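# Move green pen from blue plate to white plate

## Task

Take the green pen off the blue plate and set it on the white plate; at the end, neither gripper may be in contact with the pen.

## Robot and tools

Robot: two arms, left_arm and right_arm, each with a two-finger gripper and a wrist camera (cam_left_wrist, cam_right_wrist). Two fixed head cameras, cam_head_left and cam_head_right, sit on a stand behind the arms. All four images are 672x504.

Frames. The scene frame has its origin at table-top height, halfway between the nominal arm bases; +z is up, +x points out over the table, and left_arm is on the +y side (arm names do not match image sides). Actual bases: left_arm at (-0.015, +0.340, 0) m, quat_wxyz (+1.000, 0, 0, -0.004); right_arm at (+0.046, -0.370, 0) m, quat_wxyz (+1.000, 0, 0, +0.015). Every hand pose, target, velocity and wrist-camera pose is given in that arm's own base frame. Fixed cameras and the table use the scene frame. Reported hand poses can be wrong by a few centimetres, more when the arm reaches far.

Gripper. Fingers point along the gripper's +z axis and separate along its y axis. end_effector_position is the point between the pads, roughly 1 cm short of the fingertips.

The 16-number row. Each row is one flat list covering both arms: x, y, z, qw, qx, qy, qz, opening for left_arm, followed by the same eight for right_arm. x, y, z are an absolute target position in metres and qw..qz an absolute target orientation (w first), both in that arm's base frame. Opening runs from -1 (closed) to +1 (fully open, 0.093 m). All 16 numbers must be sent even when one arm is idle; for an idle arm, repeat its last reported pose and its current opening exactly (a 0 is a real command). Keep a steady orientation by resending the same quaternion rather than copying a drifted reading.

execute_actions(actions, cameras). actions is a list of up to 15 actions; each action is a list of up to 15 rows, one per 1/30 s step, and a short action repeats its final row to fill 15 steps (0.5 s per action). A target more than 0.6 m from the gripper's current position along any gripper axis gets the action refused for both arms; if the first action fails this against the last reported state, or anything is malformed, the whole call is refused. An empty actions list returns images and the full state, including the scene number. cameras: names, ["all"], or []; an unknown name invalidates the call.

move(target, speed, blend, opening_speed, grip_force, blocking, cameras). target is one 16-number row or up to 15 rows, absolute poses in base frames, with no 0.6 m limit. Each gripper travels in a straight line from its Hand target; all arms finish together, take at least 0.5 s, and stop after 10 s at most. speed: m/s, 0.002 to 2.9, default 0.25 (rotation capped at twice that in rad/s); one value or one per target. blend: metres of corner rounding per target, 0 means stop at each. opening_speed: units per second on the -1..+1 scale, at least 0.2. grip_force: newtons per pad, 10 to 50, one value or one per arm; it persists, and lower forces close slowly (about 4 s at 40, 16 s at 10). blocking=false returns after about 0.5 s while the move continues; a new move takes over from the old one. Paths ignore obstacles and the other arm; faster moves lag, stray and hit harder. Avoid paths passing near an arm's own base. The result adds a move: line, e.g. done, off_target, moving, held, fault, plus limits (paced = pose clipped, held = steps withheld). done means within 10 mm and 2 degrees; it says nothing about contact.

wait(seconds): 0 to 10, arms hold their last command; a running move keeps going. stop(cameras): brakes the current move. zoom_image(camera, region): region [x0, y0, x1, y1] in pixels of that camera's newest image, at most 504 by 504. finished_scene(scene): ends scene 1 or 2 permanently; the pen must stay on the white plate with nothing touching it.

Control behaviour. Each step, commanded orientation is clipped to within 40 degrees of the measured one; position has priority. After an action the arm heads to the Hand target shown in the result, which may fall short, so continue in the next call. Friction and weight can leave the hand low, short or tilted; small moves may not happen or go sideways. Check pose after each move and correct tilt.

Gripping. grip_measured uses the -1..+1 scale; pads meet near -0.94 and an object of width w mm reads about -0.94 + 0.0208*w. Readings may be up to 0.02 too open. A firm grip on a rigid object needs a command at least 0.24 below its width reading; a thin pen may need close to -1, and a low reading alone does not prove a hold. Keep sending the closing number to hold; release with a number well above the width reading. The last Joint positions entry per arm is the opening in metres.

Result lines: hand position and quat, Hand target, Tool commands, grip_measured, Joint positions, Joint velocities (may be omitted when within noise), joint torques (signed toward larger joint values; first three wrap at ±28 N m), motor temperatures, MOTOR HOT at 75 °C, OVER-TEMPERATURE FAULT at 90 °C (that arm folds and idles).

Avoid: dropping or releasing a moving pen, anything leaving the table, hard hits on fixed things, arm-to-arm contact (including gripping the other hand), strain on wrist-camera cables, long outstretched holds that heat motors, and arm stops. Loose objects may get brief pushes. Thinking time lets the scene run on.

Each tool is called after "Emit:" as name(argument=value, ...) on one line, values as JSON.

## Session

Emit:
execute_actions(actions=[])

Scene clock: 0.00 s.
left_arm: end_effector_position=(+0.3444, -0.1940, +0.1429) grip_measured=+1.000 end_effector_quat_wxyz=(+0.410, +0.246, +0.846, -0.237) | right_arm: end_effector_position=(+0.3587, +0.1550, +0.1245) grip_measured=+1.000 end_effector_quat_wxyz=(+0.350, -0.104, +0.882, +0.298)
Joint positions: left_arm=[-0.358 1.38 0.763 -0.016 0.371 0.019 0.093] | right_arm=[0.202 1.439 0.77 -0.046 -0.495 0.195 0.093]
Joint velocities: within noise
Joint torques (N m): no reading
Motor temperatures (°C): left_arm=[26 27 28 29 26 28 26] | right_arm=[27 28 25 26 26 27 27]
Heat: left arm: 29 °C; right arm: 28 °C.
Hand target: left_arm +0.3457, -0.1944, +0.1474; +0.414, +0.246, +0.844, -0.237 | right_arm +0.3605, +0.1553, +0.1296; +0.356, -0.106, +0.879, +0.298
Tool commands: left_gripper/opening=+1.0 right_gripper/opening=+1.0

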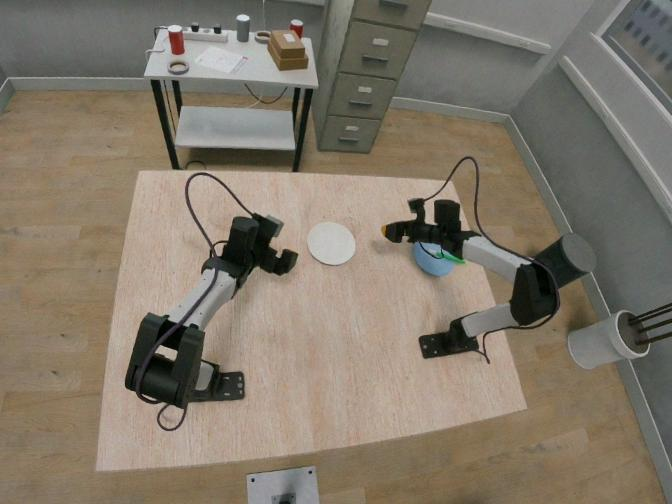

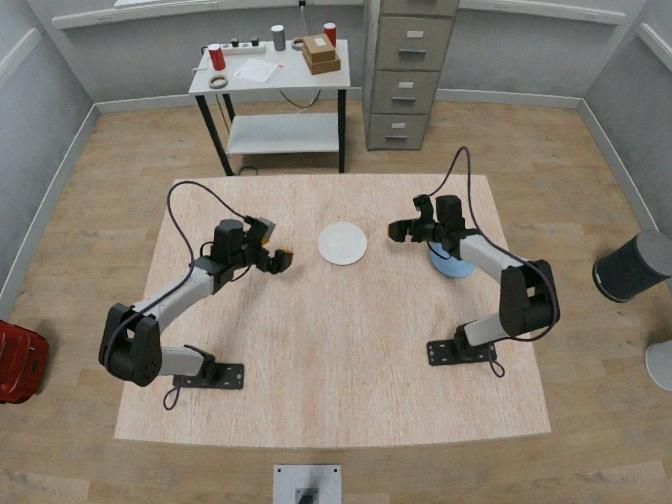

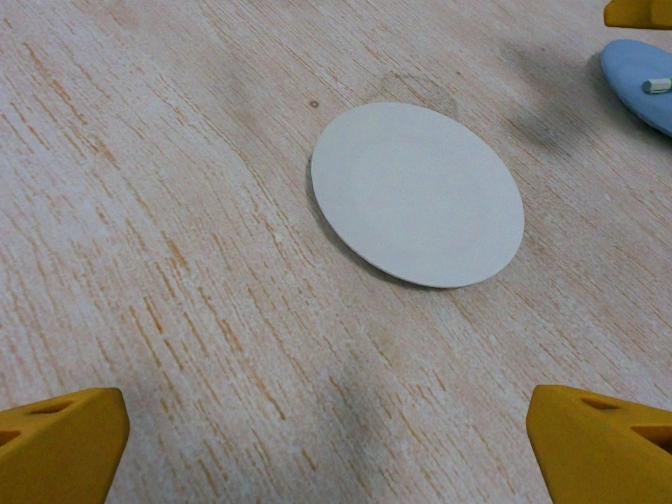

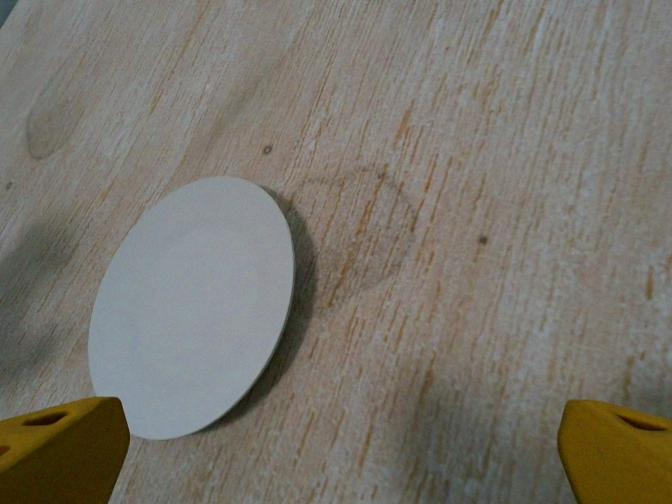

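Emit:
move(target=[0.32,-0.08,0.147,0.414,0.246,0.844,-0.237,1,0.30,0.0,0.15,0,-0.552,0.834,0,0], cameras=["cam_head_left","cam_head_right","cam_right_wrist"])

Emit:
zoom_image(camera="cam_head_left", region=[390, 200, 510, 310])

Scene clock: 13.37 s.
left_arm: end_effector_position=(+0.3323, -0.0798, +0.1545) grip_measured=+1.000 end_effector_quat_wxyz=(+0.429, +0.245, +0.839, -0.227) | right_arm: end_effector_position=(+0.2955, +0.0038, +0.1463) grip_measured=+0.002 end_effector_quat_wxyz=(+0.004, -0.549, +0.835, +0.005)
Joint positions: left_arm=[0.086 1.24 0.725 -0.245 0.696 0.344 0.093] | right_arm=[0.006 1.659 1.467 -1.377 -0.012 -1.158 0.045]
Joint torques (N m): left_arm=[0.79 -4.94 6.27 1.57 0.63 0.24] | right_arm=[-0.12 -5.75 8.27 0.09 0.01 -0.05]
Heat: left arm: 32 °C; right arm: 30 °C.
Hand target: left_arm +0.3203, -0.0809, +0.1471; +0.414, +0.245, +0.844, -0.239 | right_arm +0.2991, +0.0001, +0.1514; +0.001, -0.553, +0.833, -0.002
Off the commanded pose: left_arm 0.014 m, 2 deg | right_arm 0.007 m, 1 deg.
move: off_target (left_arm)
Images, in order (width x height): cam_head_left 672x504, cam_head_right 672x504, cam_right_wrist 672x504.

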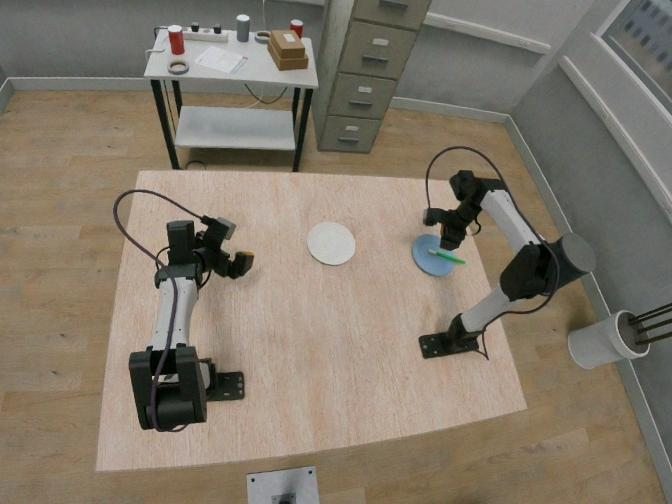

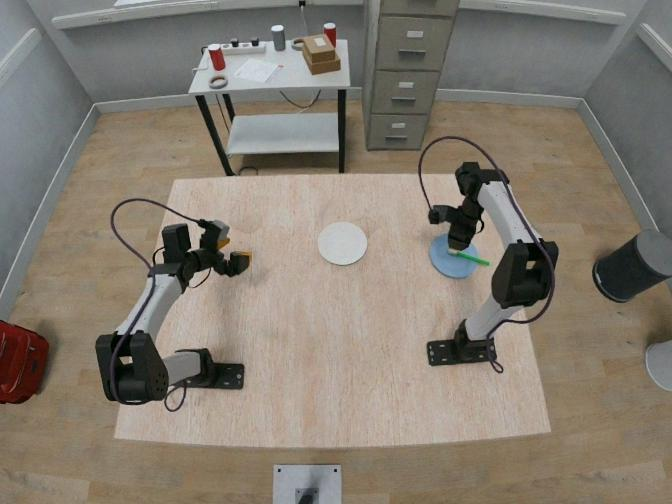

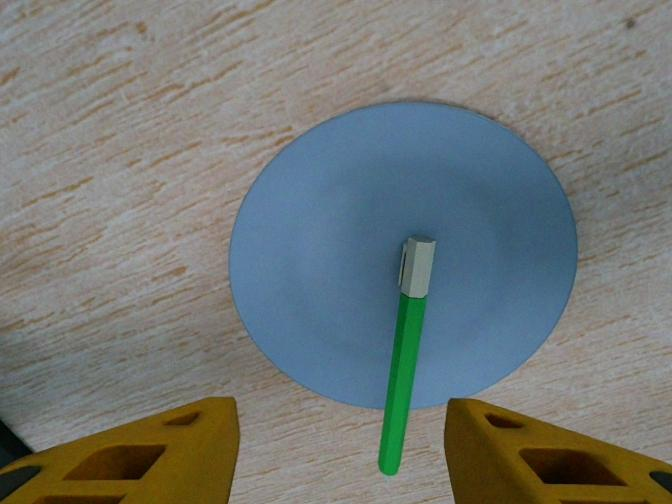

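Scaled by 4.200.

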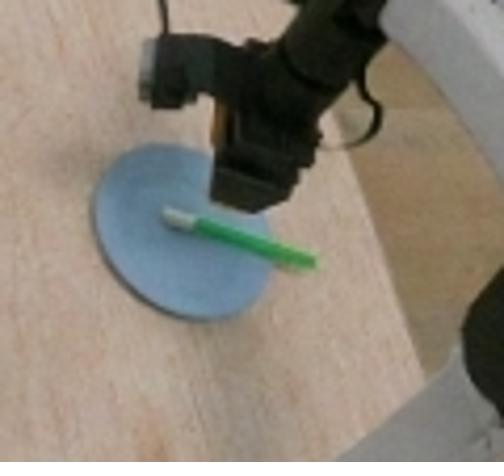

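Emit:
move(target=[0.3203,-0.0809,0.1471,0.414,0.245,0.844,-0.239,1,0.309,-0.046,0.08,0,-0.5,0.866,0,0], cameras=["cam_head_left","cam_right_wrist"])

Emit:
zoom_image(camera="cam_head_left", region=[390, 200, 510, 310])

Scene clock: 27.70 s.
left_arm: end_effector_position=(+0.3323, -0.0798, +0.1545) grip_measured=+1.000 end_effector_quat_wxyz=(+0.429, +0.245, +0.839, -0.227) | right_arm: end_effector_position=(+0.3085, -0.0444, +0.0863) grip_measured=+0.002 end_effector_quat_wxyz=(+0.002, -0.494, +0.869, +0.004)
Joint positions: left_arm=[0.086 1.24 0.725 -0.245 0.696 0.344 0.093] | right_arm=[-0.148 1.737 1.317 -1.152 -0.009 -1.182 0.045]
Joint torques (N m): left_arm=[0.62 -4.85 6.24 1.62 0.61 0.19] | right_arm=[0.25 -6.95 4 0.58 -0.06 -0.04]
Heat: left arm: 33 °C; right arm: 30 °C.
Hand target: left_arm +0.3209, -0.0812, +0.1472; +0.414, +0.245, +0.844, -0.239 | right_arm +0.3086, -0.0459, +0.0802; -0.001, -0.500, +0.866, +0.001
Off the commanded pose: left_arm 0.014 m, 2 deg | right_arm 0.007 m, 1 deg.
move: off_target (left_arm)
Images, in order (width x height): cam_head_left 672x504, cam_right_wrist 672x504.

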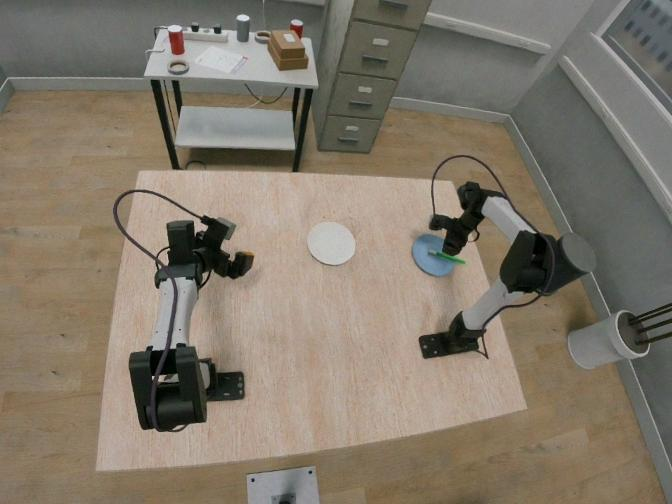

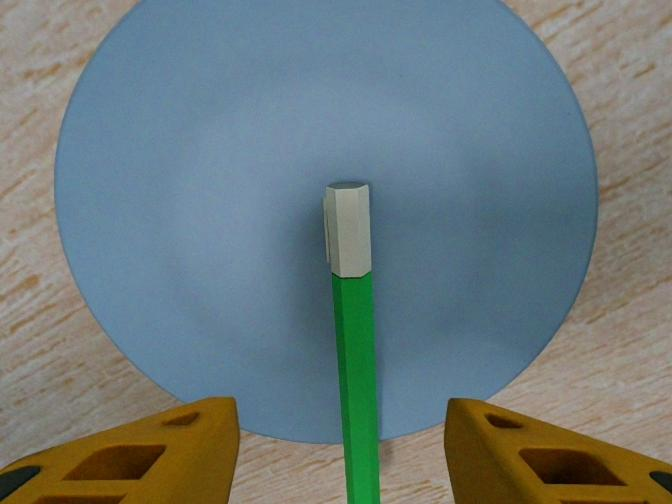

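Scaled by 4.200.

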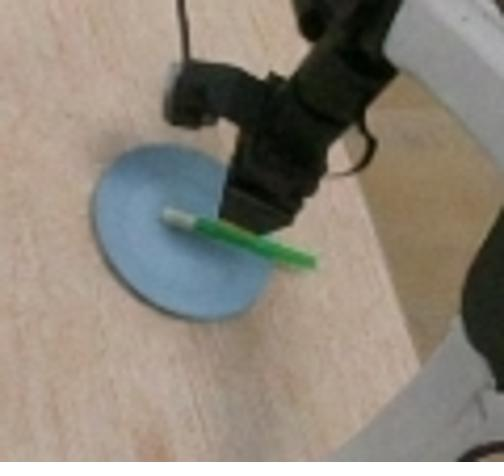

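Emit:
move(target=[[0.3203,-0.0809,0.1471,0.414,0.245,0.844,-0.239,1,0.304,-0.060,0.04,0,-0.5,0.866,0,0],[0.3203,-0.0809,0.1471,0.414,0.245,0.844,-0.239,1,0.304,-0.060,0.011,0,-0.5,0.866,0,0],[0.3203,-0.0809,0.1471,0.414,0.245,0.844,-0.239,1,0.304,-0.060,0.011,0,-0.5,0.866,0,-1]], speed=[0.12,0.06,0.06], blend=[0.01,0,0], grip_force=30, cameras=["cam_right_wrist","cam_head_left"])

Scene clock: 39.63 s.
left_arm: end_effector_position=(+0.3323, -0.0798, +0.1545) grip_measured=+1.000 end_effector_quat_wxyz=(+0.429, +0.245, +0.839, -0.227) | right_arm: end_effector_position=(+0.3086, -0.0602, +0.0239) grip_measured=-0.781 end_effector_quat_wxyz=(+0.007, -0.497, +0.868, -0.007)
Joint positions: left_arm=[0.086 1.24 0.725 -0.245 0.696 0.344 0.093] | right_arm=[-0.192 1.799 1.133 -0.883 0.002 -1.231 0.008]
Joint torques (N m): left_arm=[0.62 -4.83 6.26 1.62 0.62 0.2] | right_arm=[-0.03 -5.76 2.81 0.7 -0.17 -0.03]
Heat: left arm: 33 °C; right arm: 31 °C.
Hand target: left_arm +0.3209, -0.0812, +0.1472; +0.414, +0.245, +0.844, -0.239 | right_arm +0.3034, -0.0597, +0.0114; +0.000, -0.500, +0.866, +0.001
Off the commanded pose: left_arm 0.014 m, 2 deg | right_arm 0.014 m, 1 deg.
grip_force (N): 30, 30
move: off_target (left_arm, right_arm); target 3's new opening was sent with right_arm's hand 0.014 m and 1 deg from that target
Images, in order (width x height): cam_head_left 672x504, cam_right_wrist 672x504.

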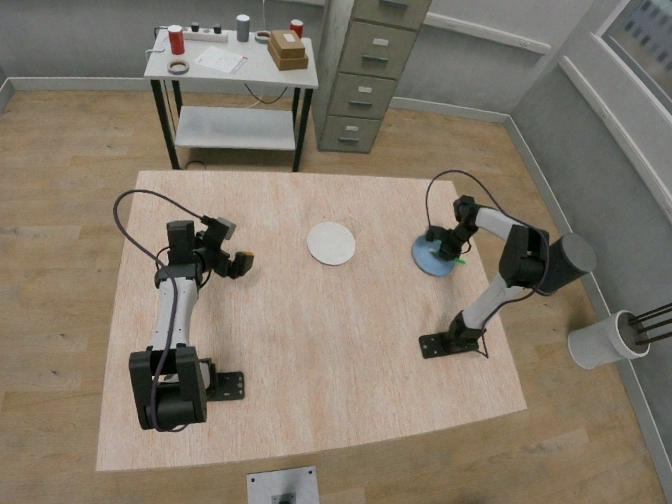

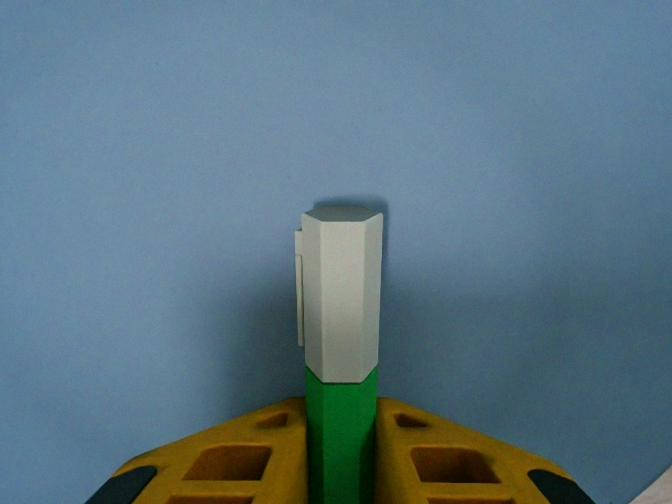

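Emit:
move(target=[[0.3203,-0.0809,0.1471,0.414,0.245,0.844,-0.239,1,0.31,-0.05,0.1,0,-0.5,0.866,0,-1],[0.3203,-0.0809,0.1471,0.414,0.245,0.844,-0.239,1,0.35,0.285,0.09,0,-0.707,0.707,0,-1]], blend=[0.03,0], speed=0.2, cameras=["cam_right_wrist","cam_head_left"])

Emit:
zoom_image(camera="cam_head_left", region=[280, 190, 400, 300])

Scene clock: 51.93 s.
left_arm: end_effector_position=(+0.3323, -0.0798, +0.1545) grip_measured=+1.000 end_effector_quat_wxyz=(+0.429, +0.245, +0.839, -0.227) | right_arm: end_effector_position=(+0.3470, +0.2853, +0.0893) grip_measured=-0.786 end_effector_quat_wxyz=(-0.004, +0.713, -0.701, +0.001)
Joint positions: left_arm=[0.086 1.24 0.725 -0.245 0.696 0.344 0.093] | right_arm=[0.689 2.301 2.145 -1.408 0.002 -0.898 0.007]
Joint torques (N m): left_arm=[0.62 -4.85 6.26 1.62 0.62 0.19] | right_arm=[-0.28 -10.73 8.28 0.11 -0.06 0.19]
Motor temperatures (°C): left_arm=[26 30 30 34 26 28 26] | right_arm=[27 32 28 27 26 27 27]
Heat: left arm: 34 °C; right arm: 32 °C.
Hand target: left_arm +0.3209, -0.0812, +0.1472; +0.414, +0.245, +0.844, -0.239 | right_arm +0.3514, +0.2838, +0.0901; -0.002, +0.707, -0.707, +0.004
Off the commanded pose: left_arm 0.014 m, 2 deg | right_arm 0.003 m, 1 deg.
grip_force (N): 30, 30
move: off_target (left_arm)
Images, in order (width x height): cam_head_left 672x504, cam_right_wrist 672x504.

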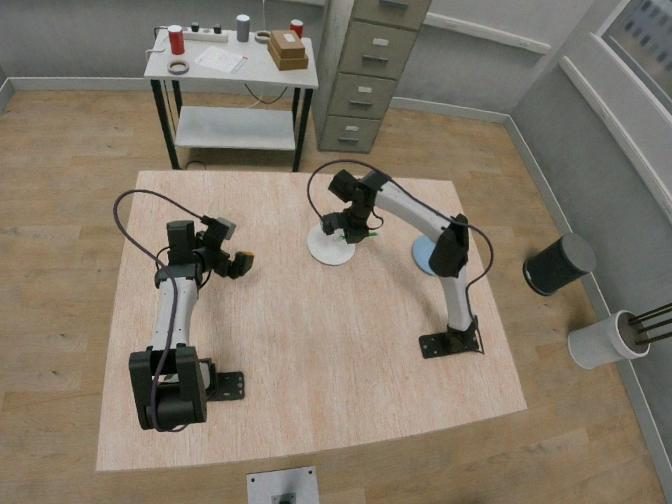

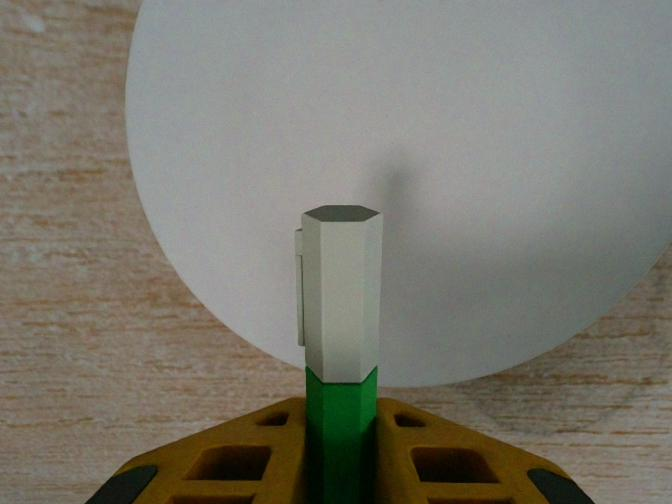

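Scaled by 4.200.

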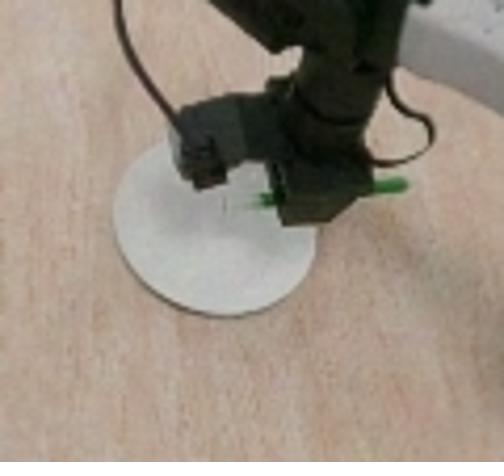

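Emit:
move(target=[[0.3203,-0.0809,0.1471,0.414,0.245,0.844,-0.239,1,0.372,0.345,0.07,0,-0.707,0.707,0,-1],[0.3203,-0.0809,0.1471,0.414,0.245,0.844,-0.239,1,0.372,0.345,0.03,0,-0.707,0.707,0,-1]], blend=[0.01,0], speed=[0.15,0.06], cameras=["cam_right_wrist","cam_head_left"])

Emit:
zoom_image(camera="cam_head_left", region=[280, 190, 400, 300])

Scene clock: 63.73 s.
left_arm: end_effector_position=(+0.3323, -0.0798, +0.1545) grip_measured=+1.000 end_effector_quat_wxyz=(+0.429, +0.245, +0.839, -0.227) | right_arm: end_effector_position=(+0.3700, +0.3447, +0.0374) grip_measured=-0.786 end_effector_quat_wxyz=(+0.000, +0.712, -0.702, +0.001)
Joint positions: left_arm=[0.086 1.24 0.725 -0.245 0.696 0.344 0.093] | right_arm=[0.75 2.712 2.697 -1.557 0.002 -0.834 0.007]
Joint torques (N m): left_arm=[0.62 -4.83 6.26 1.62 0.62 0.19] | right_arm=[-0.01 -14.16 3.75 0.6 -0.15 0.18]
Heat: left arm: 34 °C; right arm: 35 °C.
Hand target: left_arm +0.3209, -0.0812, +0.1472; +0.414, +0.245, +0.844, -0.239 | right_arm +0.3718, +0.3448, +0.0300; +0.001, +0.707, -0.707, +0.000
Off the commanded pose: left_arm 0.014 m, 2 deg | right_arm 0.008 m, 1 deg.
grip_force (N): 30, 30
move: off_target (left_arm)
Images, in order (width x height): cam_head_left 672x504, cam_right_wrist 672x504.

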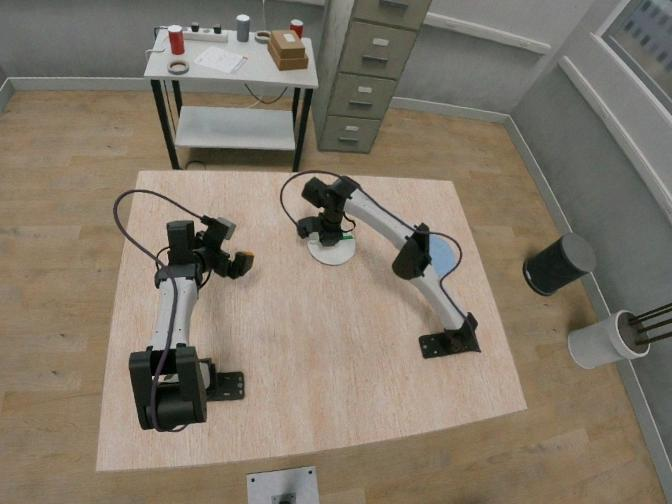

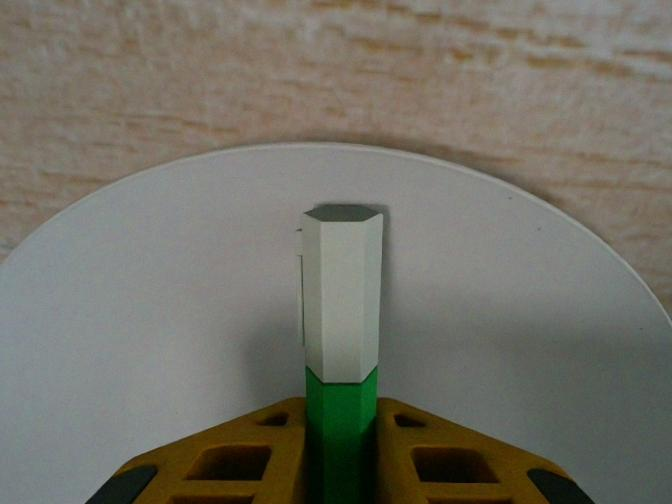

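Scaled by 4.200.

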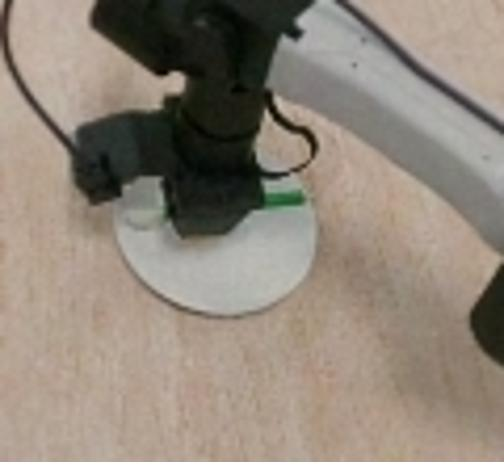

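Emit:
move(target=[[0.3203,-0.0809,0.1471,0.414,0.245,0.844,-0.239,1,0.365,0.344,0.009,0,-0.707,0.707,0,-1],[0.3203,-0.0809,0.1471,0.414,0.245,0.844,-0.239,1,0.365,0.344,0.009,0,-0.707,0.707,0,-0.2],[0.3203,-0.0809,0.1471,0.414,0.245,0.844,-0.239,1,0.362,0.342,0.11,0,-0.707,0.707,0,-0.2]], speed=[0.05,0.05,0.15], opening_speed=1, cameras=["cam_head_left","cam_right_wrist"])

Scene clock: 73.03 s.
left_arm: end_effector_position=(+0.3323, -0.0798, +0.1545) grip_measured=+1.000 end_effector_quat_wxyz=(+0.429, +0.245, +0.839, -0.227) | right_arm: end_effector_position=(+0.3670, +0.3410, +0.0910) grip_measured=-0.202 end_effector_quat_wxyz=(-0.038, +0.708, -0.705, +0.005)
Joint positions: left_arm=[0.086 1.24 0.725 -0.245 0.696 0.344 0.093] | right_arm=[0.751 2.571 2.639 -1.563 0.008 -0.823 0.035]
Joint torques (N m): left_arm=[0.64 -4.83 6.26 1.62 0.62 0.19] | right_arm=[0.69 -17.35 6.05 0.27 -0.2 0.19]
Motor temperatures (°C): left_arm=[26 31 30 35 27 28 26] | right_arm=[27 40 29 27 26 27 27]
Heat: left arm: 35 °C; right arm: 40 °C.
Hand target: left_arm +0.3209, -0.0812, +0.1472; +0.414, +0.245, +0.844, -0.239 | right_arm +0.3617, +0.3416, +0.1092; -0.048, +0.706, -0.707, +0.002
Off the commanded pose: left_arm 0.014 m, 2 deg | right_arm 0.020 m, 4 deg.
joint sent to its limit (right arm) — joint 4 (wrist pitch), lower limit. The joint targets are off in orientation, not in position.
grip_force (N): 30, 30
move: off_target (left_arm, right_arm); target 2's new opening was sent with right_arm's hand 0.019 m and 2 deg from that target
Images, in order (width x height): cam_head_left 672x504, cam_right_wrist 672x504.

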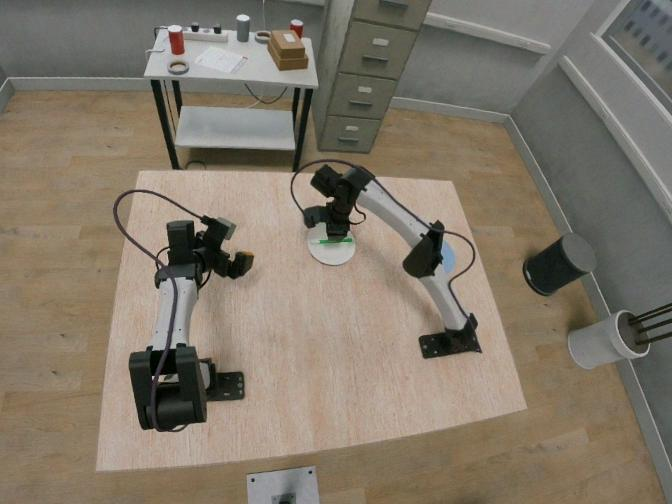

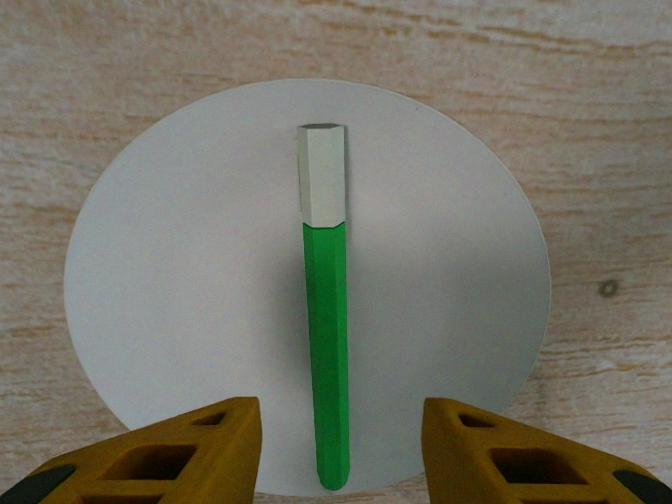

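Emit:
finished_scene(scene=2)

The scene is finished: the task was done.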